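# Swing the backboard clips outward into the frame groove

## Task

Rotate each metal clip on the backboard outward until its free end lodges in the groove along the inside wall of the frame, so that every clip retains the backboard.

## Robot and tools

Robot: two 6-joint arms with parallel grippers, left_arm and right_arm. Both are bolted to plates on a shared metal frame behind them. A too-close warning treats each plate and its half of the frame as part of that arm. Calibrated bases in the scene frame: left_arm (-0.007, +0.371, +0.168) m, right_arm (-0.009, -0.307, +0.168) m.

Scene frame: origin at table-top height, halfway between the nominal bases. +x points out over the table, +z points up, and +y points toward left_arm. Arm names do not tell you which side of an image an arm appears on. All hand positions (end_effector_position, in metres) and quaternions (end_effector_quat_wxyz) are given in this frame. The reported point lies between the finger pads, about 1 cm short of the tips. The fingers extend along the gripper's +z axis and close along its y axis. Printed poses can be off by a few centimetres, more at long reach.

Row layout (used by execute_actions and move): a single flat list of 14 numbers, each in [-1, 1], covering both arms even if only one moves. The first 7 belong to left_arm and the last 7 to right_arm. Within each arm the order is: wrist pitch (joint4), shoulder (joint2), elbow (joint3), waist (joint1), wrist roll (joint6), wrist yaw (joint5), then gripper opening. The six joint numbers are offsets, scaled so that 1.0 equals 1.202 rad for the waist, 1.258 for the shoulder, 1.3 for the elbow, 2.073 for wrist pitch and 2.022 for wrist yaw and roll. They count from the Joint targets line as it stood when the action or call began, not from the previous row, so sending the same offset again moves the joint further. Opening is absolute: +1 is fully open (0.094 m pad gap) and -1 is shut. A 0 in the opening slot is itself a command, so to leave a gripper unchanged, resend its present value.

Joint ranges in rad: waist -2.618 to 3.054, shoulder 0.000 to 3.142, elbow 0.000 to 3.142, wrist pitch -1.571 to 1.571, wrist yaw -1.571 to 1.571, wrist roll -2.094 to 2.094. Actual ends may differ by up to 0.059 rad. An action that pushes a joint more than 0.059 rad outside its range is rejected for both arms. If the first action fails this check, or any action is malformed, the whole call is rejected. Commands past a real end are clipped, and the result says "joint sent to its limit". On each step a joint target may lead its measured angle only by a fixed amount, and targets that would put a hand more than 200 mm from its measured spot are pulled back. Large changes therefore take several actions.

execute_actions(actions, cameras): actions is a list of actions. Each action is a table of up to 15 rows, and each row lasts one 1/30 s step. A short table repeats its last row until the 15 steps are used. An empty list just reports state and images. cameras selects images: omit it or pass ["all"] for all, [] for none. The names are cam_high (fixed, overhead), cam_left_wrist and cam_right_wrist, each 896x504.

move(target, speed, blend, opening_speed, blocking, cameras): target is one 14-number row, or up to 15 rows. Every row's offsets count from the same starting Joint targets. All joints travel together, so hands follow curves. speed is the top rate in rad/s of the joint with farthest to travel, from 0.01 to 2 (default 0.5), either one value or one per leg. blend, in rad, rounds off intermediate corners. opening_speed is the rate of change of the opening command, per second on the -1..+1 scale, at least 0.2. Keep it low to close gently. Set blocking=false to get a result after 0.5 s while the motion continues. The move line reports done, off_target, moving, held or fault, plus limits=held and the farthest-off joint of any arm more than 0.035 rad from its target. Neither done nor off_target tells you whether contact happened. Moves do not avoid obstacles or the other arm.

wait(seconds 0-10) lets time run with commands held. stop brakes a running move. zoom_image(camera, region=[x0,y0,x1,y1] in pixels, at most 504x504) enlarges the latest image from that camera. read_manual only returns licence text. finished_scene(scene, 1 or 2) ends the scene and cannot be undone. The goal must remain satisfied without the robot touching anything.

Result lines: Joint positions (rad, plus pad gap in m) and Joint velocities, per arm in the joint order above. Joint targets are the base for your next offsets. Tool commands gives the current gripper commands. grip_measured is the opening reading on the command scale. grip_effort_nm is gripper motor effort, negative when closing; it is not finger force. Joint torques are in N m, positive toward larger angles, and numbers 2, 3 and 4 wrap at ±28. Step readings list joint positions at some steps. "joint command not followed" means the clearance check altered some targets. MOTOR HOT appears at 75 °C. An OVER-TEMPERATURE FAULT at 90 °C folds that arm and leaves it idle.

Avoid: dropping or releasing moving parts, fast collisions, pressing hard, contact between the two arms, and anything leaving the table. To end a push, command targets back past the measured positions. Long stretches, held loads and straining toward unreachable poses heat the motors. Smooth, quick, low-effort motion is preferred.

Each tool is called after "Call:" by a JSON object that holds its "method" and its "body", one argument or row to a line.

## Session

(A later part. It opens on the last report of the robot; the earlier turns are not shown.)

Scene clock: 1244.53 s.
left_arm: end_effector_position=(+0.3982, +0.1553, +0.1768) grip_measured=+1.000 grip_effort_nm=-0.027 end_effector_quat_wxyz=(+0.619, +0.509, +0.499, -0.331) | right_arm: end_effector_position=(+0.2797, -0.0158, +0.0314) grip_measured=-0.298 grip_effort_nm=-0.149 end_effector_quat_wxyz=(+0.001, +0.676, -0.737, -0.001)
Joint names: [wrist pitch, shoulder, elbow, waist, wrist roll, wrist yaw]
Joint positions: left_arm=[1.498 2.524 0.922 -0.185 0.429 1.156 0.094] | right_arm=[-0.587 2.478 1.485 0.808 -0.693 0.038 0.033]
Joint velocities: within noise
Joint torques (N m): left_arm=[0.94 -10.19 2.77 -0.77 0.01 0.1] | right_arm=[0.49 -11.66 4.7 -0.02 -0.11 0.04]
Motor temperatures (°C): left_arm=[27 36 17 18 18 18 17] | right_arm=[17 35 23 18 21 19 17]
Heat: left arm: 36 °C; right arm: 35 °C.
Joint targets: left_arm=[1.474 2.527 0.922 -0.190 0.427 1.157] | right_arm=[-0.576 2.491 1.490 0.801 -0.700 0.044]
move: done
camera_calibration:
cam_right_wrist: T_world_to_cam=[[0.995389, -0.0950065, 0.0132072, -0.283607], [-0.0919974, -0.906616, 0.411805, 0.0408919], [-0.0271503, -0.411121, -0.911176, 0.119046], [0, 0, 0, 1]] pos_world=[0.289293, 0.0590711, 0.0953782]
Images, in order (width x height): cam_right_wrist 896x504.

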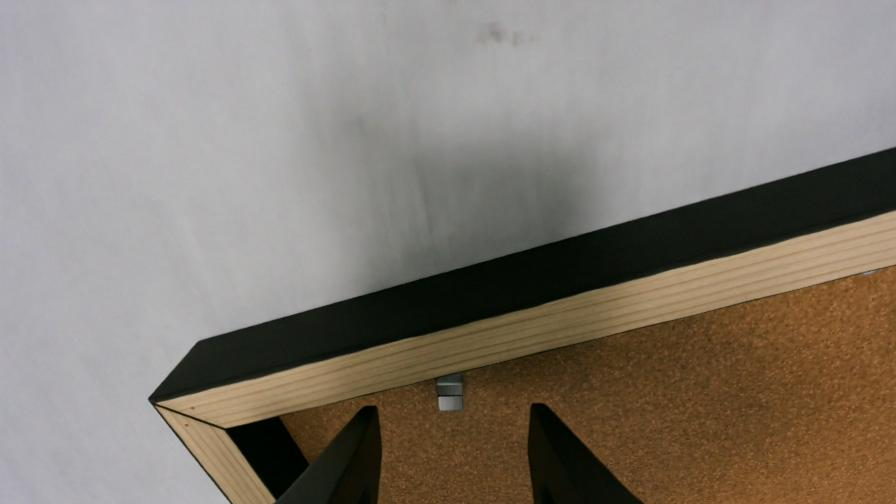

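Call:
{"method": "move", "body": {
  "target": [0,0,0,0,0,0,1,0.0125,0.0207,0,0,0,0,-0.3],
  "speed": 0.1,
  "cameras": ["cam_right_wrist"]
}}

Call:
{"method": "zoom_image", "body": {
  "camera": "cam_right_wrist",
  "region": [360, 360, 560, 500]
}}

Scene clock: 1252.23 s.
left_arm: end_effector_position=(+0.3982, +0.1553, +0.1768) grip_measured=+1.000 grip_effort_nm=-0.017 end_effector_quat_wxyz=(+0.619, +0.509, +0.499, -0.331) | right_arm: end_effector_position=(+0.2791, -0.0166, +0.0222) grip_measured=-0.298 grip_effort_nm=-0.154 end_effector_quat_wxyz=(+0.003, +0.676, -0.737, +0.001)
Joint names: [wrist pitch, shoulder, elbow, waist, wrist roll, wrist yaw]
Joint positions: left_arm=[1.498 2.524 0.922 -0.185 0.429 1.156 0.094] | right_arm=[-0.567 2.502 1.485 0.808 -0.693 0.04 0.033]
Joint velocities: within noise
Joint torques (N m): left_arm=[0.96 -10.24 2.92 -0.9 0.01 0.12] | right_arm=[0.53 -11.47 4.64 -0.03 -0.11 0.02]
Motor temperatures (°C): left_arm=[27 36 17 18 18 18 17] | right_arm=[17 35 23 18 21 19 17]
Heat: left arm: 36 °C; right arm: 35 °C.
Joint targets: left_arm=[1.474 2.527 0.922 -0.190 0.427 1.157] | right_arm=[-0.550 2.517 1.490 0.801 -0.700 0.045]
move: done
camera_calibration:
cam_right_wrist: T_world_to_cam=[[0.995441, -0.0944439, 0.013346, -0.282928], [-0.0914328, -0.90499, 0.415491, 0.0436973], [-0.0271626, -0.414817, -0.909499, 0.110162], [0, 0, 0, 1]] pos_world=[0.288625, 0.0585218, 0.085812]
Images, in order (width x height): cam_right_wrist 896x504.

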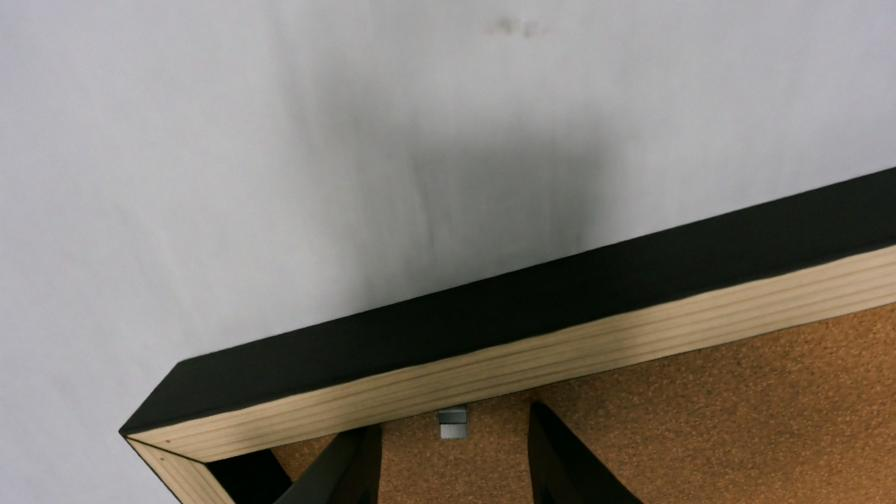

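Scaled by 2.520.

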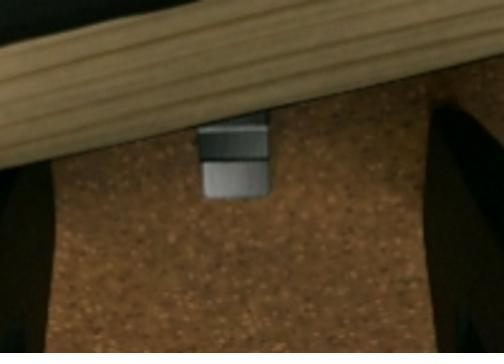

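Call:
{"method": "move", "body": {
  "target": [0,0,0,0,0,0,1,0.003,0.0,0,0,0,0,-0.65],
  "opening_speed": 0.5,
  "cameras": ["cam_right_wrist"]
}}

Call:
{"method": "zoom_image", "body": {
  "camera": "cam_right_wrist",
  "region": [360, 360, 560, 500]
}}

Scene clock: 1260.40 s.
left_arm: end_effector_position=(+0.3982, +0.1553, +0.1768) grip_measured=+1.000 grip_effort_nm=-0.027 end_effector_quat_wxyz=(+0.619, +0.509, +0.499, -0.331) | right_arm: end_effector_position=(+0.2812, -0.0146, +0.0222) grip_measured=-0.648 grip_effort_nm=-0.154 end_effector_quat_wxyz=(-0.003, +0.676, -0.737, +0.001)
Joint names: [wrist pitch, shoulder, elbow, waist, wrist roll, wrist yaw]
Joint positions: left_arm=[1.498 2.524 0.922 -0.185 0.429 1.156 0.094] | right_arm=[-0.555 2.502 1.485 0.808 -0.693 0.041 0.017]
Joint velocities: within noise
Joint torques (N m): left_arm=[0.97 -10.26 2.82 -0.75 0.01 0.1] | right_arm=[0.5 -11.49 4.63 0.01 -0.1 0.03]
Motor temperatures (°C): left_arm=[27 36 17 18 18 18 17] | right_arm=[17 35 23 18 21 19 17]
Heat: left arm: 36 °C; right arm: 35 °C.
Joint targets: left_arm=[1.474 2.527 0.922 -0.190 0.427 1.157] | right_arm=[-0.544 2.517 1.490 0.801 -0.700 0.045]
move: done
camera_calibration:
cam_right_wrist: T_world_to_cam=[[0.995285, -0.0946666, 0.0211156, -0.284971], [-0.0950373, -0.908329, 0.407315, 0.046885], [-0.0193792, -0.407402, -0.913044, 0.109064], [0, 0, 0, 1]] pos_world=[0.290197, 0.0600425, 0.0865002]
Images, in order (width x height): cam_right_wrist 896x504.

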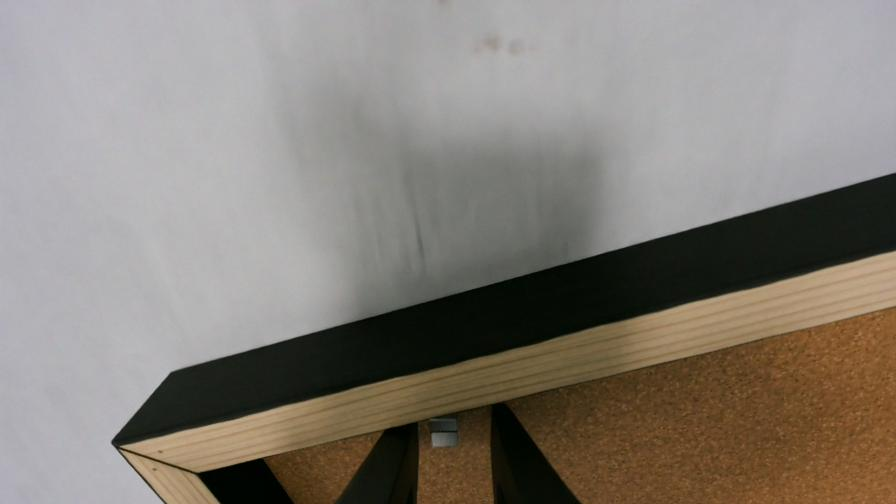

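Scaled by 2.520.

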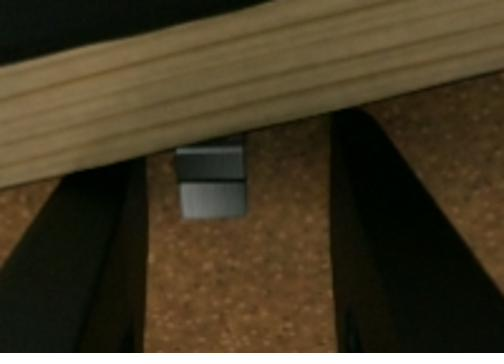

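Call:
{"method": "move", "body": {
  "target": [
    [0,0,0,0,0,0,1,0,0,0,0,0,0,-0.93]
  ],
  "opening_speed": 0.2,
  "cameras": ["cam_right_wrist"]
}}

Call:
{"method": "zoom_image", "body": {
  "camera": "cam_right_wrist",
  "region": [360, 360, 560, 500]
}}

Scene clock: 1269.90 s.
left_arm: end_effector_position=(+0.3982, +0.1553, +0.1768) grip_measured=+1.000 grip_effort_nm=-0.022 end_effector_quat_wxyz=(+0.619, +0.509, +0.499, -0.331) | right_arm: end_effector_position=(+0.2813, -0.0145, +0.0222) grip_measured=-0.922 grip_effort_nm=-0.505 end_effector_quat_wxyz=(-0.004, +0.676, -0.737, +0.000)
Joint names: [wrist pitch, shoulder, elbow, waist, wrist roll, wrist yaw]
Joint positions: left_arm=[1.498 2.524 0.922 -0.185 0.429 1.156 0.094] | right_arm=[-0.554 2.502 1.485 0.808 -0.693 0.041 0.004]
Joint velocities: within noise
Joint torques (N m): left_arm=[1.02 -10.35 2.93 -0.77 0.02 0.08] | right_arm=[0.49 -11.51 4.67 0.01 -0.1 0.03]
Motor temperatures (°C): left_arm=[27 36 17 18 18 18 17] | right_arm=[17 35 23 18 21 19 17]
Heat: left arm: 36 °C; right arm: 35 °C.
Joint targets: left_arm=[1.474 2.527 0.922 -0.190 0.427 1.157] | right_arm=[-0.544 2.517 1.490 0.801 -0.700 0.045]
move: done
camera_calibration:
cam_right_wrist: T_world_to_cam=[[0.995271, -0.094708, 0.0215977, -0.285098], [-0.0952827, -0.908547, 0.406772, 0.0470976], [-0.018902, -0.406906, -0.913275, 0.109], [0, 0, 0, 1]] pos_world=[0.290298, 0.0601421, 0.0865467]
Images, in order (width x height): cam_right_wrist 896x504.

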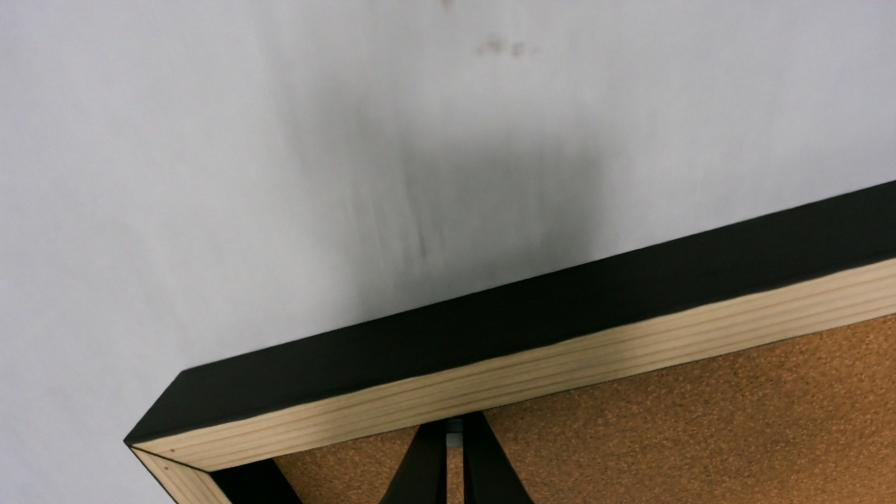

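Scaled by 2.520.

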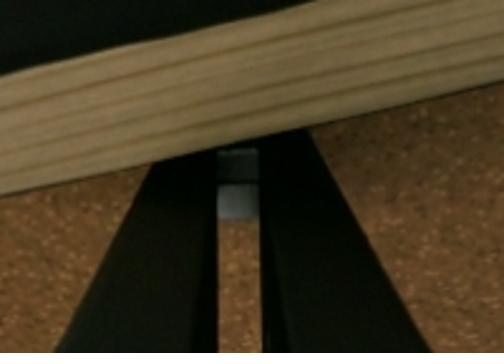

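Call:
{"method": "move", "body": {
  "target": [0,0,0,0,0,0,1,-0.012,0,0,0.0188,0.2695,0,-0.93],
  "speed": 0.3,
  "cameras": ["cam_right_wrist"]
}}

Scene clock: 1296.03 s.
left_arm: end_effector_position=(+0.3982, +0.1553, +0.1768) grip_measured=+1.000 grip_effort_nm=-0.032 end_effector_quat_wxyz=(+0.619, +0.509, +0.499, -0.331) | right_arm: end_effector_position=(+0.2790, -0.0135, +0.0223) grip_measured=-0.922 grip_effort_nm=-0.505 end_effector_quat_wxyz=(+0.002, -0.462, +0.887, +0.000)
Joint names: [wrist pitch, shoulder, elbow, waist, wrist roll, wrist yaw]
Joint positions: left_arm=[1.498 2.524 0.922 -0.185 0.429 1.156 0.094] | right_arm=[-0.558 2.502 1.485 0.814 -0.164 0.041 0.004]
Joint velocities: within noise
Joint torques (N m): left_arm=[1 -10.29 2.8 -0.85 -0.01 0.1] | right_arm=[0.27 -11.52 4.63 1.61 0.05 0.03]
Motor temperatures (°C): left_arm=[27 36 17 18 18 18 17] | right_arm=[17 35 23 18 21 19 17]
Heat: left arm: 36 °C; right arm: 35 °C.
Joint targets: left_arm=[1.474 2.527 0.922 -0.190 0.427 1.157] | right_arm=[-0.569 2.517 1.490 0.824 -0.155 0.045]
move: done
camera_calibration:
cam_right_wrist: T_world_to_cam=[[0.814422, -0.579998, 0.0178756, -0.238686], [-0.535527, -0.7394, 0.408042, 0.172837], [-0.223446, -0.341891, -0.912788, 0.167381], [0, 0, 0, 1]] pos_world=[0.324351, 0.0465839, 0.0865253]
Images, in order (width x height): cam_right_wrist 896x504.

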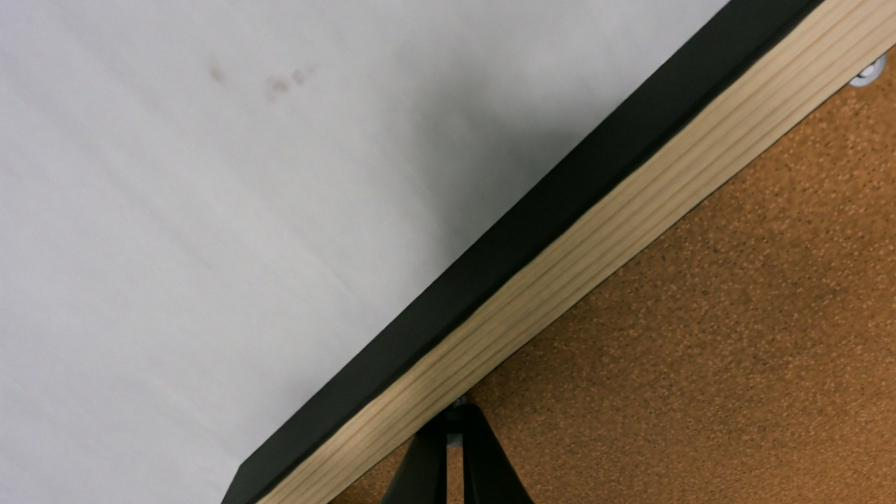

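Call:
{"method": "move", "body": {
  "target": [0,0,0,0,0,0,1,-0.001,0,0,0.005,0.1285,0,-0.93],
  "speed": 0.3,
  "cameras": []
}}

Call:
{"method": "move", "body": {
  "target": [0,0,0,0,0,0,1,0,0,0,0,0,0,-0.75],
  "opening_speed": 0.4,
  "cameras": ["cam_right_wrist"]
}}

Call:
{"method": "move", "body": {
  "target": [0,0,0,0,0,0,1,-0.0386,-0.0636,0,0,0,0,-0.75],
  "speed": 0.3,
  "cameras": ["cam_right_wrist"]
}}

Scene clock: 1304.97 s.
left_arm: end_effector_position=(+0.3982, +0.1553, +0.1768) grip_measured=+1.000 grip_effort_nm=-0.017 end_effector_quat_wxyz=(+0.619, +0.509, +0.499, -0.331) | right_arm: end_effector_position=(+0.2766, -0.0125, +0.0224) grip_measured=-0.922 grip_effort_nm=-0.501 end_effector_quat_wxyz=(+0.000, -0.346, +0.938, -0.001)
Joint names: [wrist pitch, shoulder, elbow, waist, wrist roll, wrist yaw]
Joint positions: left_arm=[1.498 2.524 0.922 -0.185 0.429 1.156 0.094] | right_arm=[-0.562 2.502 1.485 0.819 0.096 0.041 0.004]
Joint velocities: within noise
Joint torques (N m): left_arm=[0.96 -10.28 2.8 -0.88 0 0.09] | right_arm=[0.28 -11.52 4.63 1.62 0.05 0.04]
Motor temperatures (°C): left_arm=[27 36 17 18 18 18 17] | right_arm=[17 35 23 18 21 19 17]
Heat: left arm: 36 °C; right arm: 35 °C.
Joint targets: left_arm=[1.474 2.527 0.922 -0.190 0.427 1.157] | right_arm=[-0.571 2.517 1.490 0.830 0.105 0.045]
move: done
No camera images: "cameras" was empty.

Scene clock: 1305.63 s.
left_arm: end_effector_position=(+0.3982, +0.1553, +0.1768) grip_measured=+1.000 grip_effort_nm=-0.022 end_effector_quat_wxyz=(+0.619, +0.509, +0.499, -0.331) | right_arm: end_effector_position=(+0.2762, -0.0145, +0.0224) grip_measured=-0.752 grip_effort_nm=0.071 end_effector_quat_wxyz=(-0.002, -0.345, +0.939, -0.005)
Joint names: [wrist pitch, shoulder, elbow, waist, wrist roll, wrist yaw]
Joint positions: left_arm=[1.498 2.524 0.922 -0.185 0.429 1.156 0.094] | right_arm=[-0.569 2.502 1.485 0.819 0.098 0.047 0.012]
Joint velocities: within noise
Joint torques (N m): left_arm=[0.95 -10.36 2.8 -0.79 -0.01 0.09] | right_arm=[0.32 -11.51 4.6 1.62 0.02 -0.05]
Motor temperatures (°C): left_arm=[27 36 17 18 18 18 17] | right_arm=[17 35 23 18 21 19 17]
Heat: left arm: 36 °C; right arm: 35 °C.
Joint targets: left_arm=[1.474 2.527 0.922 -0.190 0.427 1.157] | right_arm=[-0.571 2.517 1.490 0.830 0.105 0.044]
move: done
camera_calibration:
cam_right_wrist: T_world_to_cam=[[0.641155, -0.76703, 0.0241774, -0.192035], [-0.703837, -0.575193, 0.416853, 0.219194], [-0.305832, -0.284285, -0.908652, 0.18999], [0, 0, 0, 1]] pos_world=[0.335506, 0.0327932, 0.0859061]
Images, in order (width x height): cam_right_wrist 896x504.

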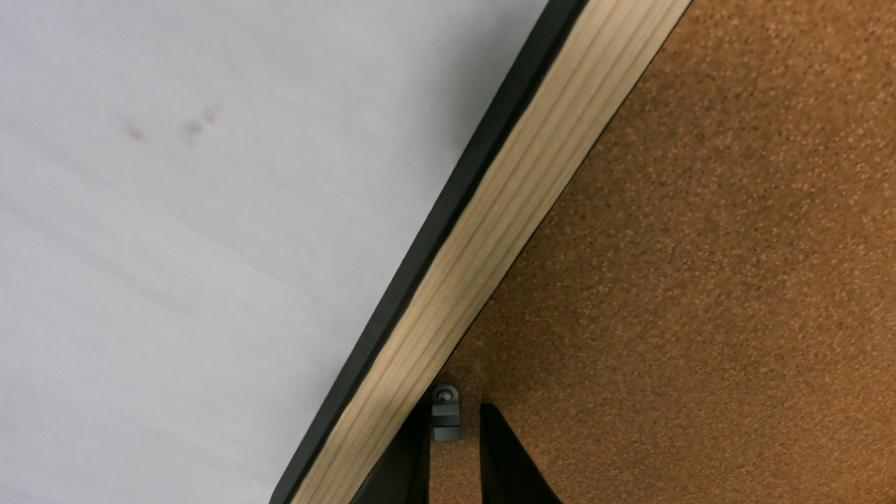

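Scene clock: 1306.67 s.
left_arm: end_effector_position=(+0.3982, +0.1553, +0.1768) grip_measured=+1.000 grip_effort_nm=-0.017 end_effector_quat_wxyz=(+0.619, +0.509, +0.499, -0.331) | right_arm: end_effector_position=(+0.2691, -0.0225, +0.0341) grip_measured=-0.752 grip_effort_nm=0.066 end_effector_quat_wxyz=(-0.021, -0.346, +0.938, -0.015)
Joint names: [wrist pitch, shoulder, elbow, waist, wrist roll, wrist yaw]
Joint positions: left_arm=[1.498 2.524 0.922 -0.185 0.429 1.156 0.094] | right_arm=[-0.642 2.473 1.485 0.819 0.098 0.047 0.012]
Joint velocities: within noise
Joint torques (N m): left_arm=[0.97 -10.33 2.88 -0.81 0 0.11] | right_arm=[0.2 -16.18 4.66 1.62 0.03 -0.03]
Motor temperatures (°C): left_arm=[27 36 17 18 18 18 17] | right_arm=[17 35 23 18 21 19 17]
Heat: left arm: 36 °C; right arm: 35 °C.
Joint targets: left_arm=[1.474 2.527 0.922 -0.190 0.427 1.157] | right_arm=[-0.651 2.437 1.490 0.830 0.105 0.044]
move: off_target (right_arm); right_arm: the shoulder is farthest, 0.036 rad from its target
camera_calibration:
cam_right_wrist: T_world_to_cam=[[0.643297, -0.765074, 0.028807, -0.194597], [-0.689435, -0.562514, 0.456352, 0.199786], [-0.332939, -0.313431, -0.889333, 0.202143], [0, 0, 0, 1]] pos_world=[0.330225, 0.026859, 0.0942055]
Images, in order (width x height): cam_right_wrist 896x504.

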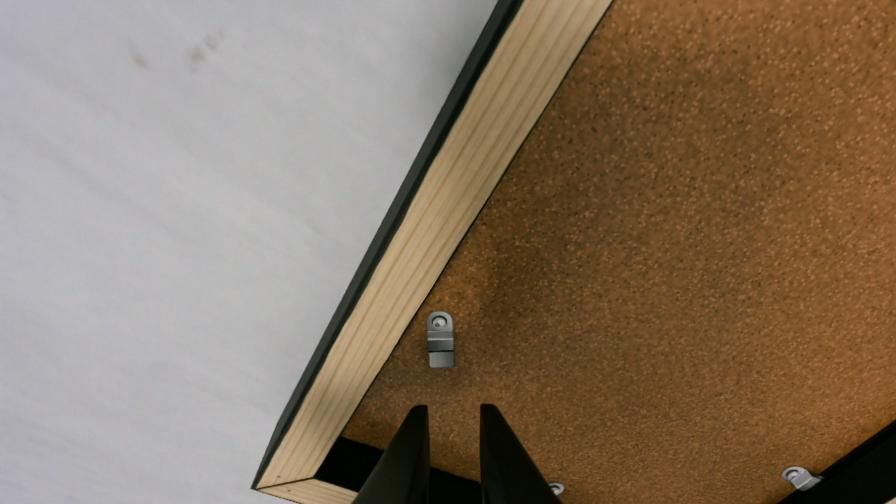

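Call:
{"method": "move", "body": {
  "target": [
    [0,0,0,0,0,0,1,0,-0.0397,0,0,0,0,-0.75],
    [0,0,0,0,0,0,1,0.0053,0.0246,0.0469,0.0333,0.27,0,0.2],
    [0,0,0,0,0,0,1,0.0217,0.0541,0.0462,0.0333,0.27,0,0.2]
  ],
  "speed": [0.4,0.5,0.2],
  "cameras": ["cam_right_wrist"]
}}

Scene clock: 1332.17 s.
left_arm: end_effector_position=(+0.3982, +0.1553, +0.1768) grip_measured=+1.000 grip_effort_nm=-0.027 end_effector_quat_wxyz=(+0.619, +0.509, +0.499, -0.331) | right_arm: end_effector_position=(+0.2691, +0.0027, +0.0346) grip_measured=+0.198 grip_effort_nm=0.061 end_effector_quat_wxyz=(+0.002, -0.100, +0.995, -0.004)
Joint names: [wrist pitch, shoulder, elbow, waist, wrist roll, wrist yaw]
Joint positions: left_arm=[1.498 2.524 0.922 -0.185 0.429 1.156 0.094] | right_arm=[-0.617 2.491 1.525 0.862 0.644 0.047 0.056]
Joint velocities: within noise
Joint torques (N m): left_arm=[0.99 -10.3 2.88 -0.79 0.01 0.1] | right_arm=[0.46 -11.81 6.27 1.33 0.04 -0.04]
Motor temperatures (°C): left_arm=[27 36 17 18 18 18 17] | right_arm=[17 39 23 18 21 19 17]
Heat: left arm: 36 °C; right arm: 39 °C.
Joint targets: left_arm=[1.474 2.527 0.922 -0.190 0.427 1.157] | right_arm=[-0.606 2.505 1.550 0.870 0.651 0.044]
move: done
camera_calibration:
cam_right_wrist: T_world_to_cam=[[0.191523, -0.981191, 0.0241395, -0.0529312], [-0.897435, -0.16511, 0.409083, 0.270262], [-0.397403, -0.100013, -0.912178, 0.228045], [0, 0, 0, 1]] pos_world=[0.343306, 0.0154947, 0.0987354]
Images, in order (width x height): cam_right_wrist 896x504.

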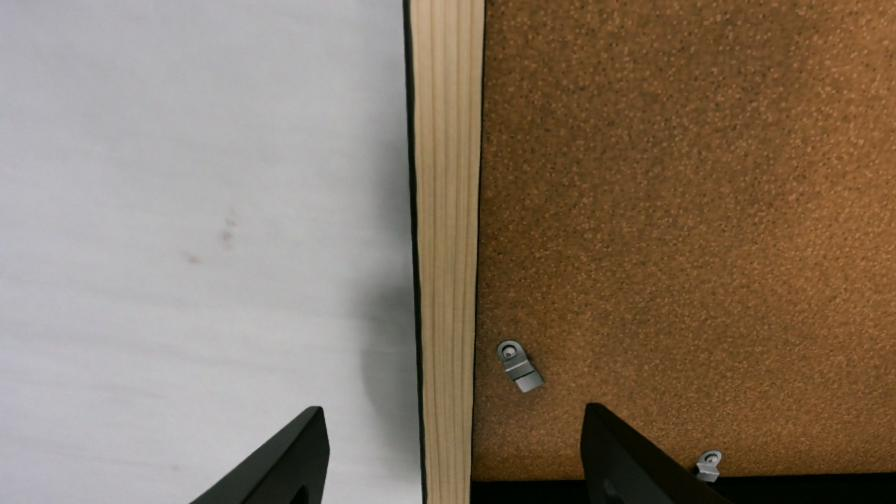

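Call:
{"method": "move", "body": {
  "target": [0,0,0,0,0,0,1,0.0140,0.0199,0.0015,0,0,0,0.2],
  "speed": 0.1,
  "cameras": ["cam_right_wrist"]
}}

Call:
{"method": "zoom_image", "body": {
  "camera": "cam_right_wrist",
  "region": [400, 340, 640, 484]
}}

Scene clock: 1341.83 s.
left_arm: end_effector_position=(+0.3982, +0.1553, +0.1768) grip_measured=+1.000 grip_effort_nm=-0.027 end_effector_quat_wxyz=(+0.619, +0.509, +0.499, -0.331) | right_arm: end_effector_position=(+0.2696, +0.0039, +0.0251) grip_measured=+0.198 grip_effort_nm=0.066 end_effector_quat_wxyz=(+0.004, -0.100, +0.995, -0.002)
Joint names: [wrist pitch, shoulder, elbow, waist, wrist roll, wrist yaw]
Joint positions: left_arm=[1.498 2.524 0.922 -0.185 0.429 1.156 0.094] | right_arm=[-0.588 2.515 1.525 0.862 0.644 0.047 0.056]
Joint velocities: within noise
Joint torques (N m): left_arm=[0.99 -10.33 2.85 -0.83 0.01 0.11] | right_arm=[0.49 -11.74 6.38 1.4 0.04 -0.03]
Motor temperatures (°C): left_arm=[27 36 17 18 18 18 17] | right_arm=[17 37 23 18 21 19 17]
Heat: left arm: 36 °C; right arm: 37 °C.
Joint targets: left_arm=[1.474 2.527 0.922 -0.190 0.427 1.157] | right_arm=[-0.577 2.530 1.552 0.870 0.651 0.044]
move: done
camera_calibration:
cam_right_wrist: T_world_to_cam=[[0.19122, -0.98133, 0.0206692, -0.0515036], [-0.899017, -0.166651, 0.404965, 0.275325], [-0.393959, -0.0960194, -0.914099, 0.218881], [0, 0, 0, 1]] pos_world=[0.343601, 0.0163581, 0.0896463]
Images, in order (width x height): cam_right_wrist 896x504.

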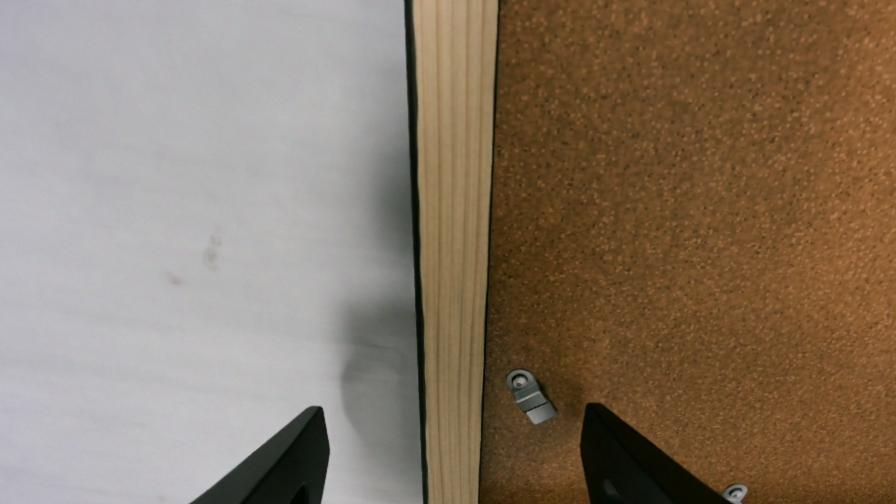

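Scaled by 2.100.

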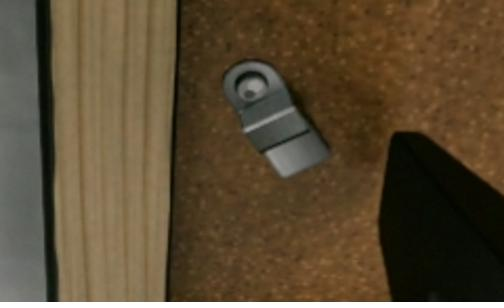

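Call:
{"method": "move", "body": {
  "target": [0,0,0,0,0,0,1,0.0042,0.0072,0,0,0,0,0.2],
  "speed": 0.1,
  "cameras": ["cam_right_wrist"]
}}

Call:
{"method": "zoom_image", "body": {
  "camera": "cam_right_wrist",
  "region": [400, 340, 640, 484]
}}

Scene clock: 1346.23 s.
left_arm: end_effector_position=(+0.3982, +0.1553, +0.1768) grip_measured=+1.000 grip_effort_nm=-0.022 end_effector_quat_wxyz=(+0.619, +0.509, +0.499, -0.331) | right_arm: end_effector_position=(+0.2693, +0.0037, +0.0216) grip_measured=+0.198 grip_effort_nm=0.056 end_effector_quat_wxyz=(+0.003, -0.100, +0.995, -0.002)
Joint names: [wrist pitch, shoulder, elbow, waist, wrist roll, wrist yaw]
Joint positions: left_arm=[1.498 2.524 0.922 -0.185 0.429 1.156 0.094] | right_arm=[-0.58 2.524 1.525 0.862 0.644 0.047 0.056]
Joint velocities: within noise
Joint torques (N m): left_arm=[1.02 -10.28 2.86 -0.8 0.04 0.11] | right_arm=[0.47 -11.69 6.34 1.37 0.04 -0.02]
Motor temperatures (°C): left_arm=[27 36 17 18 18 18 17] | right_arm=[17 36 23 18 21 19 17]
Heat: left arm: 36 °C; right arm: 36 °C.
Joint targets: left_arm=[1.474 2.527 0.922 -0.190 0.427 1.157] | right_arm=[-0.569 2.539 1.552 0.870 0.651 0.044]
move: done
camera_calibration:
cam_right_wrist: T_world_to_cam=[[0.19126, -0.981312, 0.021132, -0.0515393], [-0.898807, -0.166447, 0.405515, 0.276363], [-0.394419, -0.0965523, -0.913844, 0.215669], [0, 0, 0, 1]] pos_world=[0.343318, 0.0162469, 0.0861076]
Images, in order (width x height): cam_right_wrist 896x504.

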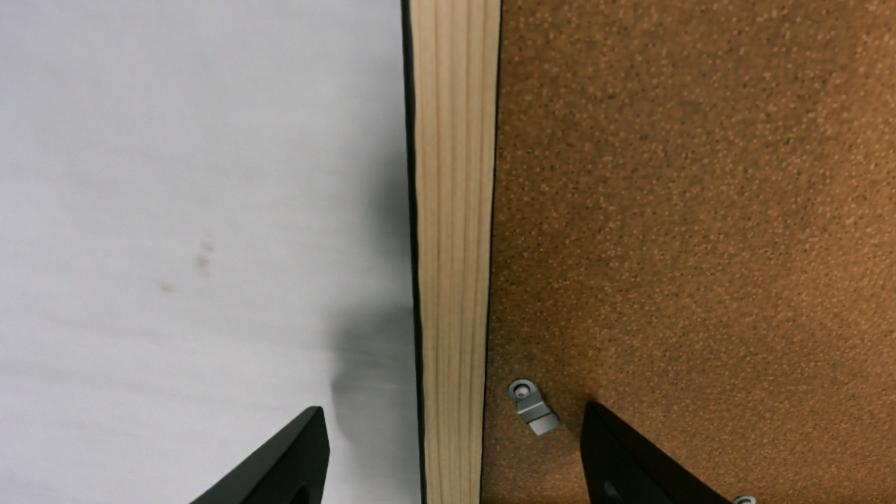

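Scaled by 2.100.

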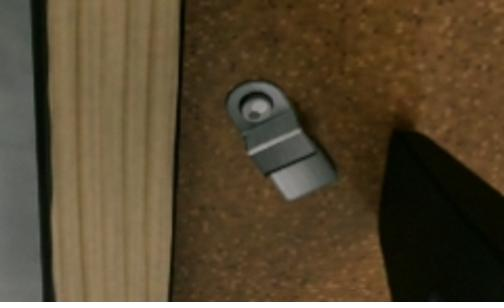

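Call:
{"method": "move", "body": {
  "target": [0,0,0,0,0,0,1,0.001,0.0018,0,0,0,0,0.2],
  "speed": 0.1,
  "cameras": []
}}

Call:
{"method": "move", "body": {
  "target": [0,0,0,0,0,0,1,0,0,0,0,0,0,-0.4],
  "opening_speed": 0.4,
  "cameras": ["cam_right_wrist"]
}}

Call:
{"method": "zoom_image", "body": {
  "camera": "cam_right_wrist",
  "region": [360, 340, 600, 484]
}}

Scene clock: 1350.40 s.
left_arm: end_effector_position=(+0.3982, +0.1553, +0.1768) grip_measured=+1.000 grip_effort_nm=-0.022 end_effector_quat_wxyz=(+0.619, +0.509, +0.499, -0.331) | right_arm: end_effector_position=(+0.2698, +0.0043, +0.0216) grip_measured=+0.198 grip_effort_nm=0.061 end_effector_quat_wxyz=(+0.004, -0.100, +0.995, -0.001)
Joint names: [wrist pitch, shoulder, elbow, waist, wrist roll, wrist yaw]
Joint positions: left_arm=[1.498 2.524 0.922 -0.185 0.429 1.156 0.094] | right_arm=[-0.577 2.524 1.525 0.862 0.644 0.047 0.056]
Joint velocities: within noise
Joint torques (N m): left_arm=[0.97 -10.26 2.92 -0.77 0 0.12] | right_arm=[0.49 -11.51 6.31 1.4 0.04 -0.05]
Motor temperatures (°C): left_arm=[27 36 17 18 18 18 17] | right_arm=[17 36 23 18 21 19 17]
Heat: left arm: 36 °C; right arm: 36 °C.
Joint targets: left_arm=[1.474 2.527 0.922 -0.190 0.427 1.157] | right_arm=[-0.566 2.541 1.552 0.870 0.651 0.044]
move: done
No camera images: "cameras" was empty.

Scene clock: 1352.10 s.
left_arm: end_effector_position=(+0.3982, +0.1553, +0.1768) grip_measured=+1.000 grip_effort_nm=-0.022 end_effector_quat_wxyz=(+0.619, +0.509, +0.499, -0.331) | right_arm: end_effector_position=(+0.2700, +0.0041, +0.0217) grip_measured=-0.397 grip_effort_nm=-0.168 end_effector_quat_wxyz=(+0.005, -0.100, +0.995, -0.002)
Joint names: [wrist pitch, shoulder, elbow, waist, wrist roll, wrist yaw]
Joint positions: left_arm=[1.498 2.524 0.922 -0.185 0.429 1.156 0.094] | right_arm=[-0.577 2.524 1.525 0.862 0.645 0.048 0.028]
Joint velocities: within noise
Joint torques (N m): left_arm=[0.98 -10.36 2.91 -0.73 0.01 0.11] | right_arm=[0.48 -11.48 6.32 1.43 0.01 -0.05]
Motor temperatures (°C): left_arm=[27 36 17 18 18 18 17] | right_arm=[17 36 23 18 21 19 17]
Heat: left arm: 36 °C; right arm: 36 °C.
Joint targets: left_arm=[1.474 2.527 0.922 -0.190 0.427 1.157] | right_arm=[-0.567 2.541 1.552 0.870 0.651 0.044]
move: done
camera_calibration:
cam_right_wrist: T_world_to_cam=[[0.18995, -0.98158, 0.0204819, -0.0509263], [-0.900297, -0.165823, 0.402452, 0.277527], [-0.391642, -0.0948853, -0.915212, 0.215262], [0, 0, 0, 1]] pos_world=[0.343836, 0.0164571, 0.0863619]
Images, in order (width x height): cam_right_wrist 896x504.

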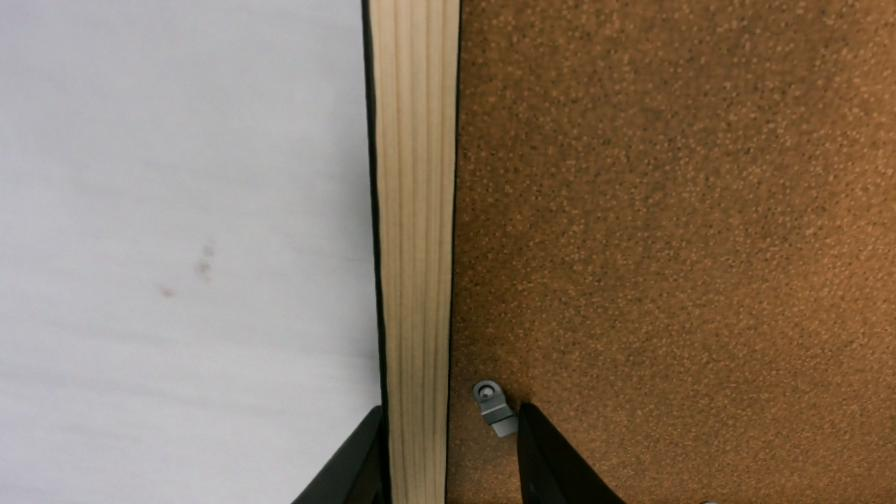

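Scaled by 2.100.

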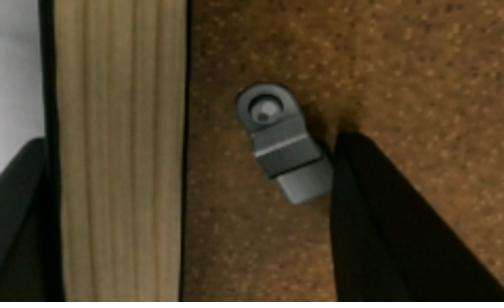

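Call:
{"method": "move", "body": {
  "target": [0,0,0,0,0,0,1,0,0,0,0,0,0,-0.55],
  "opening_speed": 0.2,
  "cameras": []
}}

Call:
{"method": "move", "body": {
  "target": [0,0,0,0,0,0,1,0,0,0,0,0,0,-0.63],
  "opening_speed": 0.2,
  "cameras": ["cam_right_wrist"]
}}

Call:
{"method": "zoom_image", "body": {
  "camera": "cam_right_wrist",
  "region": [360, 340, 600, 484]
}}

Scene clock: 1356.37 s.
left_arm: end_effector_position=(+0.3982, +0.1553, +0.1768) grip_measured=+1.000 grip_effort_nm=-0.032 end_effector_quat_wxyz=(+0.619, +0.509, +0.499, -0.331) | right_arm: end_effector_position=(+0.2697, +0.0052, +0.0219) grip_measured=-0.547 grip_effort_nm=-0.203 end_effector_quat_wxyz=(+0.004, -0.096, +0.995, +0.001)
Joint names: [wrist pitch, shoulder, elbow, waist, wrist roll, wrist yaw]
Joint positions: left_arm=[1.498 2.524 0.922 -0.185 0.429 1.156 0.094] | right_arm=[-0.576 2.524 1.526 0.862 0.652 0.042 0.021]
Joint velocities: within noise
Joint torques (N m): left_arm=[0.99 -10.36 2.99 -0.84 0 0.11] | right_arm=[0.49 -11.49 6.24 1.4 -0.05 0.01]
Motor temperatures (°C): left_arm=[27 36 17 18 18 18 17] | right_arm=[17 36 23 18 21 19 17]
Heat: left arm: 36 °C; right arm: 36 °C.
Joint targets: left_arm=[1.474 2.527 0.922 -0.190 0.427 1.157] | right_arm=[-0.566 2.541 1.552 0.870 0.651 0.044]
move: done
No camera images: "cameras" was empty.

Scene clock: 1356.97 s.
left_arm: end_effector_position=(+0.3982, +0.1553, +0.1768) grip_measured=+1.000 grip_effort_nm=-0.022 end_effector_quat_wxyz=(+0.619, +0.509, +0.499, -0.331) | right_arm: end_effector_position=(+0.2695, +0.0058, +0.0219) grip_measured=-0.627 grip_effort_nm=-0.222 end_effector_quat_wxyz=(+0.004, -0.096, +0.995, +0.002)
Joint names: [wrist pitch, shoulder, elbow, waist, wrist roll, wrist yaw]
Joint positions: left_arm=[1.498 2.524 0.922 -0.185 0.429 1.156 0.094] | right_arm=[-0.575 2.524 1.526 0.862 0.652 0.041 0.018]
Joint velocities: within noise
Joint torques (N m): left_arm=[0.98 -10.35 2.93 -0.8 0.02 0.12] | right_arm=[0.48 -11.48 6.24 1.32 -0.05 0.02]
Motor temperatures (°C): left_arm=[27 36 17 18 18 18 17] | right_arm=[17 36 23 18 21 19 17]
Heat: left arm: 36 °C; right arm: 36 °C.
Joint targets: left_arm=[1.474 2.527 0.922 -0.190 0.427 1.157] | right_arm=[-0.567 2.541 1.552 0.870 0.651 0.044]
move: done
camera_calibration:
cam_right_wrist: T_world_to_cam=[[0.183576, -0.982915, 0.013342, -0.0473061], [-0.900023, -0.162605, 0.404374, 0.277064], [-0.395296, -0.0862414, -0.914496, 0.216315], [0, 0, 0, 1]] pos_world=[0.343557, 0.0172095, 0.0864133]
Images, in order (width x height): cam_right_wrist 896x504.

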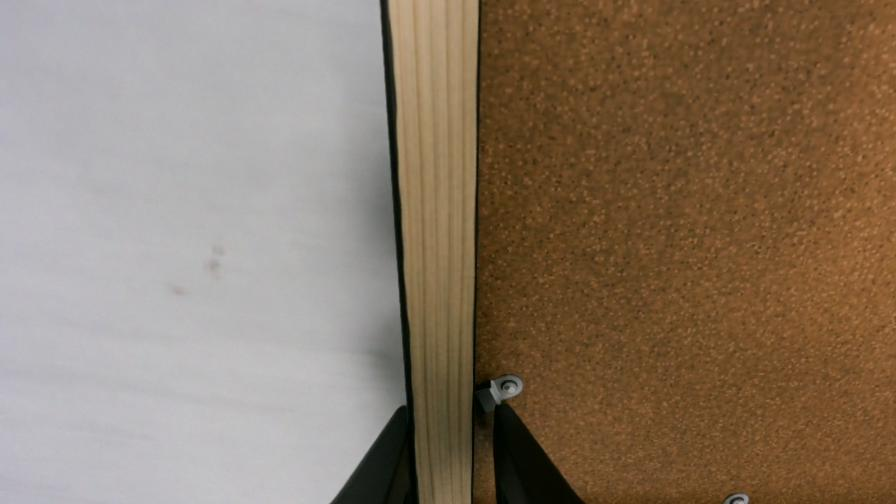

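Scaled by 2.100.

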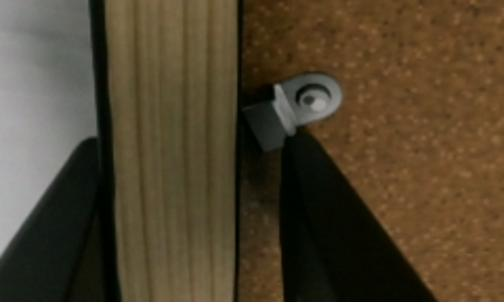

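Call:
{"method": "move", "body": {
  "target": [0,0,0,0,0,0,1,0,0,0,0,0,0,-0.67],
  "opening_speed": 0.2,
  "cameras": ["cam_right_wrist"]
}}

Call:
{"method": "zoom_image", "body": {
  "camera": "cam_right_wrist",
  "region": [360, 340, 600, 484]
}}

Scene clock: 1360.33 s.
left_arm: end_effector_position=(+0.3982, +0.1553, +0.1768) grip_measured=+1.000 grip_effort_nm=-0.027 end_effector_quat_wxyz=(+0.619, +0.509, +0.499, -0.331) | right_arm: end_effector_position=(+0.2694, +0.0064, +0.0219) grip_measured=-0.668 grip_effort_nm=-0.154 end_effector_quat_wxyz=(+0.004, -0.097, +0.995, +0.002)
Joint names: [wrist pitch, shoulder, elbow, waist, wrist roll, wrist yaw]
Joint positions: left_arm=[1.498 2.524 0.922 -0.185 0.429 1.156 0.094] | right_arm=[-0.574 2.524 1.526 0.863 0.652 0.041 0.016]
Joint velocities: within noise
Joint torques (N m): left_arm=[0.98 -10.36 2.92 -0.84 0.02 0.11] | right_arm=[0.47 -11.51 6.2 1.22 -0.05 0.02]
Motor temperatures (°C): left_arm=[27 36 17 18 18 18 17] | right_arm=[17 36 24 18 21 19 17]
Heat: left arm: 36 °C; right arm: 36 °C.
Joint targets: left_arm=[1.474 2.527 0.922 -0.190 0.427 1.157] | right_arm=[-0.567 2.541 1.552 0.870 0.651 0.045]
move: done
camera_calibration:
cam_right_wrist: T_world_to_cam=[[0.184267, -0.982805, 0.0117912, -0.0468649], [-0.900095, -0.163916, 0.403684, 0.277119], [-0.39481, -0.0849989, -0.914822, 0.216214], [0, 0, 0, 1]] pos_world=[0.343433, 0.0177433, 0.0864817]
Images, in order (width x height): cam_right_wrist 896x504.

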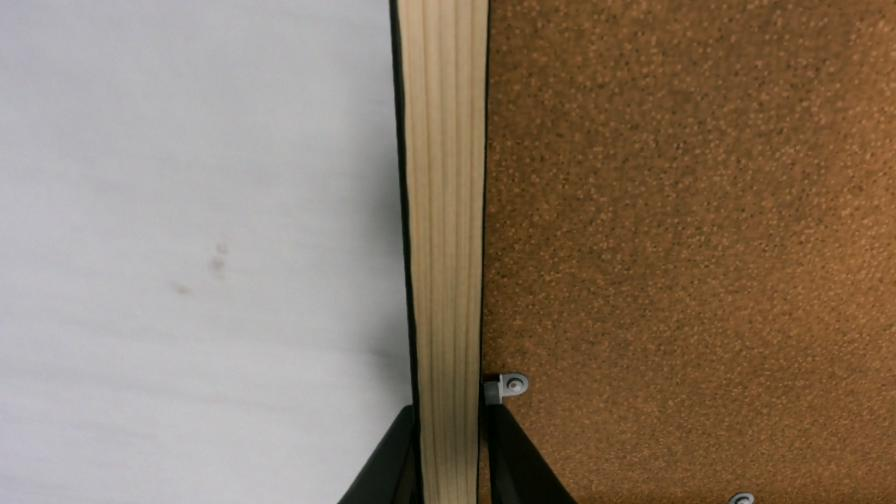

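Scaled by 2.100.

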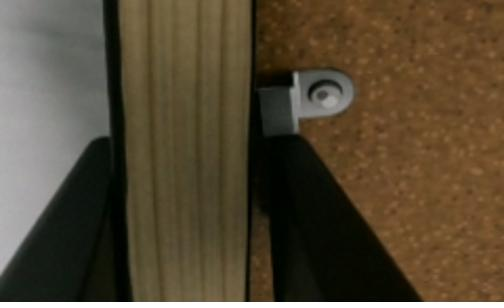

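Call:
{"method": "move", "body": {
  "target": [0,0,0,0,0,0,1,0,0,0,0,0,0,-0.3],
  "opening_speed": 0.8,
  "cameras": []
}}

Call:
{"method": "move", "body": {
  "target": [
    [0,0,0,0,0,0,1,-0.0627,-0.1033,0,0,0,0,-0.3],
    [0,0,0,0,0,0,1,-0.145,-0.318,-0.077,-0.02,-0.02,0,-0.3]
  ],
  "speed": [0.4,0.7],
  "blend": 0.05,
  "cameras": ["cam_right_wrist","cam_high"]
}}

Scene clock: 1367.43 s.
left_arm: end_effector_position=(+0.3982, +0.1553, +0.1768) grip_measured=+1.000 grip_effort_nm=-0.017 end_effector_quat_wxyz=(+0.619, +0.509, +0.499, -0.331) | right_arm: end_effector_position=(+0.2694, +0.0064, +0.0219) grip_measured=-0.302 grip_effort_nm=0.061 end_effector_quat_wxyz=(+0.004, -0.097, +0.995, +0.002)
Joint names: [wrist pitch, shoulder, elbow, waist, wrist roll, wrist yaw]
Joint positions: left_arm=[1.498 2.524 0.922 -0.185 0.429 1.156 0.094] | right_arm=[-0.574 2.524 1.526 0.863 0.652 0.041 0.033]
Joint velocities: within noise
Joint torques (N m): left_arm=[0.98 -10.28 2.93 -0.92 0.02 0.11] | right_arm=[0.47 -11.49 6.26 1.25 -0.04 0.03]
Motor temperatures (°C): left_arm=[27 36 17 18 18 18 17] | right_arm=[17 36 24 18 21 19 17]
Heat: left arm: 36 °C; right arm: 36 °C.
Joint targets: left_arm=[1.474 2.527 0.922 -0.190 0.427 1.157] | right_arm=[-0.567 2.541 1.552 0.870 0.651 0.045]
move: done
No camera images: "cameras" was empty.

Scene clock: 1368.80 s.
left_arm: end_effector_position=(+0.3982, +0.1553, +0.1768) grip_measured=+1.000 grip_effort_nm=-0.027 end_effector_quat_wxyz=(+0.619, +0.509, +0.499, -0.331) | right_arm: end_effector_position=(+0.2617, -0.0169, +0.1499) grip_measured=-0.302 grip_effort_nm=0.066 end_effector_quat_wxyz=(+0.010, -0.108, +0.994, +0.008)
Joint names: [wrist pitch, shoulder, elbow, waist, wrist roll, wrist yaw]
Joint positions: left_arm=[1.498 2.524 0.922 -0.185 0.429 1.156 0.094] | right_arm=[-0.857 2.16 1.463 0.851 0.618 0.041 0.033]
Joint velocities: within noise
Joint torques (N m): left_arm=[1.01 -10.3 2.91 -0.75 0.04 0.14] | right_arm=[0.31 -13.3 4.41 0.03 -0.1 0.03]
Motor temperatures (°C): left_arm=[27 36 17 18 18 18 17] | right_arm=[17 36 24 18 21 19 17]
Heat: left arm: 36 °C; right arm: 36 °C.
Joint targets: left_arm=[1.474 2.527 0.922 -0.190 0.427 1.157] | right_arm=[-0.867 2.141 1.452 0.846 0.610 0.045]
move: done
camera_calibration:
cam_right_wrist: T_world_to_cam=[[0.205627, -0.978627, 0.00241419, -0.0739697], [-0.900698, -0.188287, 0.391525, 0.216248], [-0.382702, -0.0826827, -0.920164, 0.325971], [0, 0, 0, 1]] pos_world=[0.334734, -0.00471986, 0.215459]
Images, in order (width x height): cam_high 896x504, cam_right_wrist 896x504.

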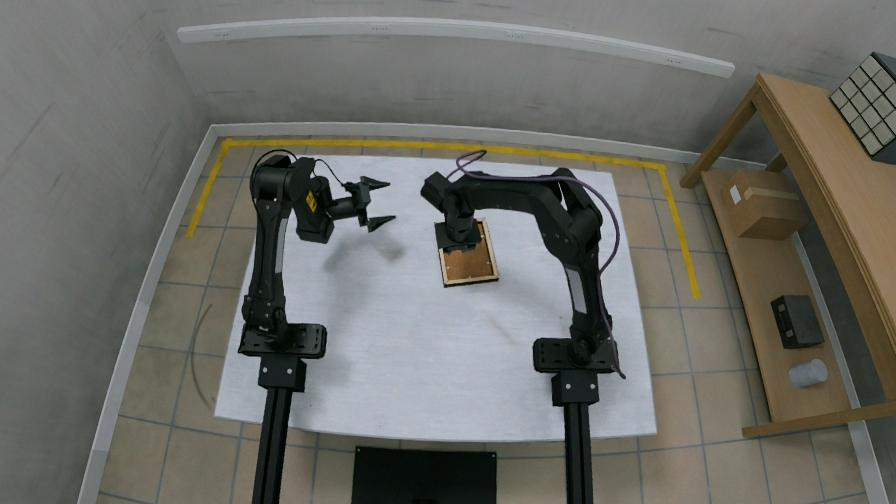

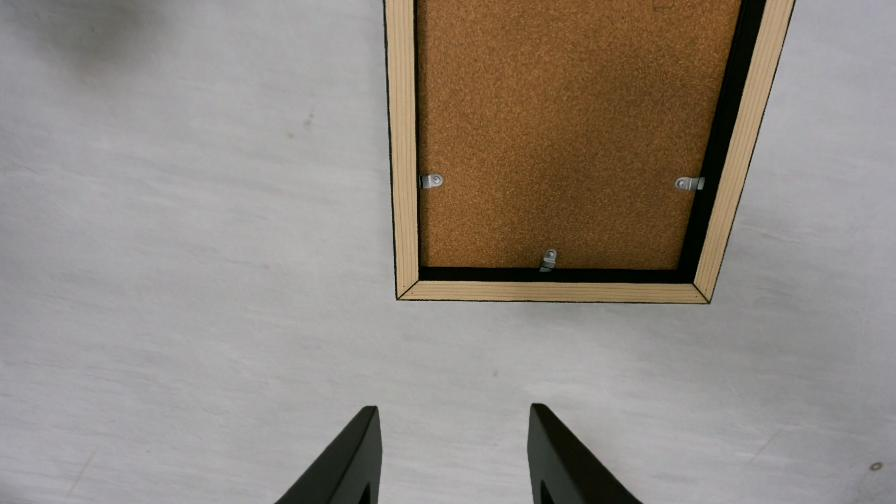

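Call:
{"method": "execute_actions", "body": {
  "actions": []
}}

Call:
{"method": "zoom_image", "body": {
  "camera": "cam_right_wrist",
  "region": [490, 210, 620, 300]
}}

Scene clock: 1385.57 s.
left_arm: end_effector_position=(+0.3982, +0.1553, +0.1768) grip_measured=+1.000 grip_effort_nm=-0.027 end_effector_quat_wxyz=(+0.619, +0.509, +0.499, -0.331) | right_arm: end_effector_position=(+0.2615, -0.0171, +0.1499) grip_measured=-0.302 grip_effort_nm=0.066 end_effector_quat_wxyz=(+0.010, -0.108, +0.994, +0.008)
Joint names: [wrist pitch, shoulder, elbow, waist, wrist roll, wrist yaw]
Joint positions: left_arm=[1.498 2.524 0.922 -0.185 0.429 1.156 0.094] | right_arm=[-0.858 2.16 1.463 0.851 0.618 0.041 0.033]
Joint velocities: within noise
Joint torques (N m): left_arm=[0.98 -10.22 2.81 -0.84 0.03 0.11] | right_arm=[0.32 -13.23 4.41 0.05 -0.11 0.02]
Motor temperatures (°C): left_arm=[27 36 17 18 18 18 17] | right_arm=[17 35 23 18 21 19 17]
Heat: left arm: 36 °C; right arm: 35 °C.
Joint targets: left_arm=[1.474 2.527 0.922 -0.190 0.427 1.157] | right_arm=[-0.867 2.141 1.452 0.846 0.611 0.045]
Tool commands: left_gripper/opening=+1.0 right_gripper/opening=-0.3
camera_calibration:
cam_left_wrist: T_world_to_cam=[[-0.903794, -0.285949, -0.318417, 0.465722], [0.146694, 0.491958, -0.858171, 0.0556979], [0.402041, -0.82232, -0.402682, 0.122954], [0, 0, 0, 1]] pos_world=[0.363314, 0.206879, 0.245604]
cam_right_wrist: T_world_to_cam=[[0.206031, -0.978541, 0.00286982, -0.0742532], [-0.900422, -0.188433, 0.392088, 0.21595], [-0.383133, -0.0833663, -0.919923, 0.325971], [0, 0, 0, 1]] pos_world=[0.334635, -0.00479267, 0.21541]

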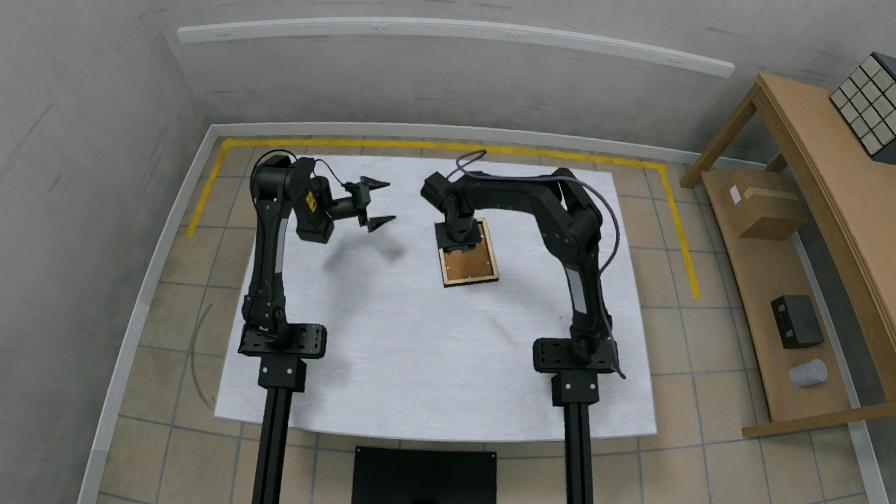

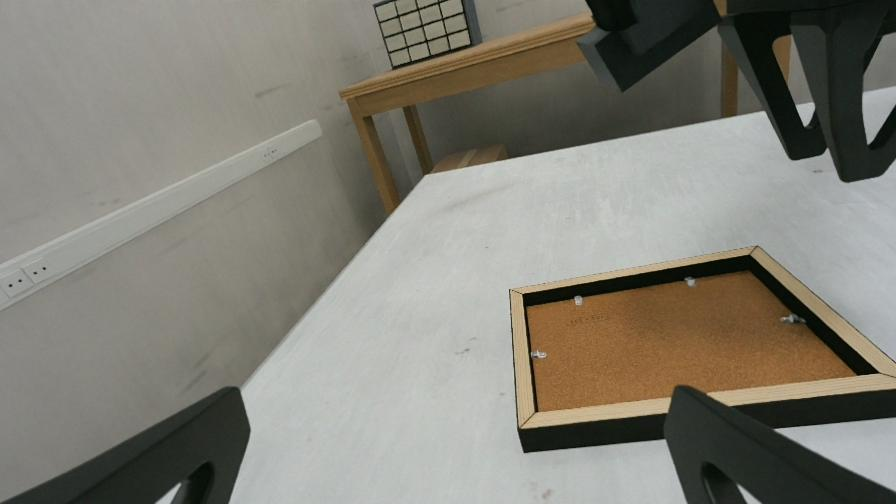

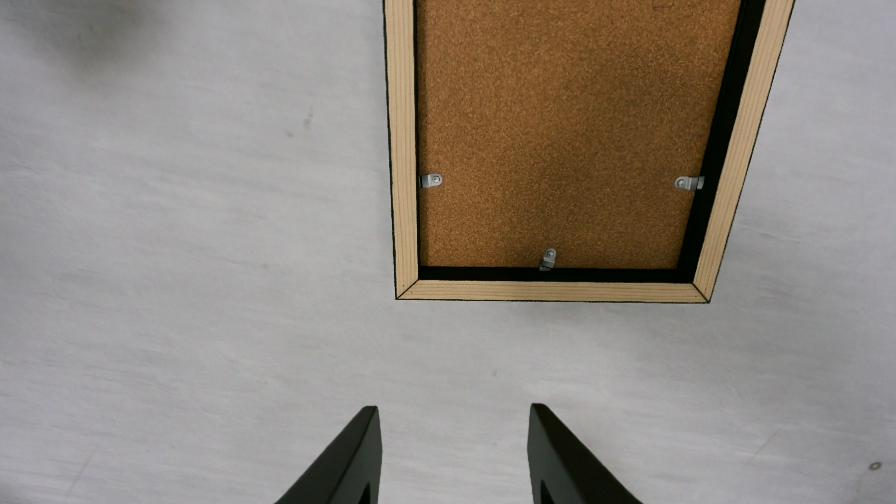

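Scaled by 3.877.

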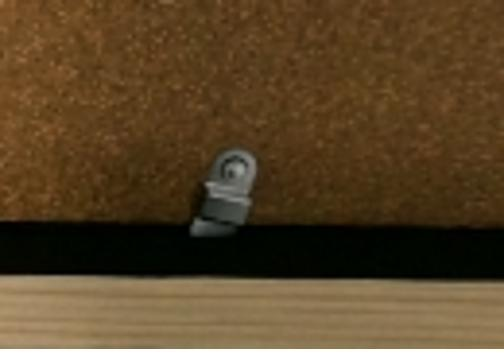

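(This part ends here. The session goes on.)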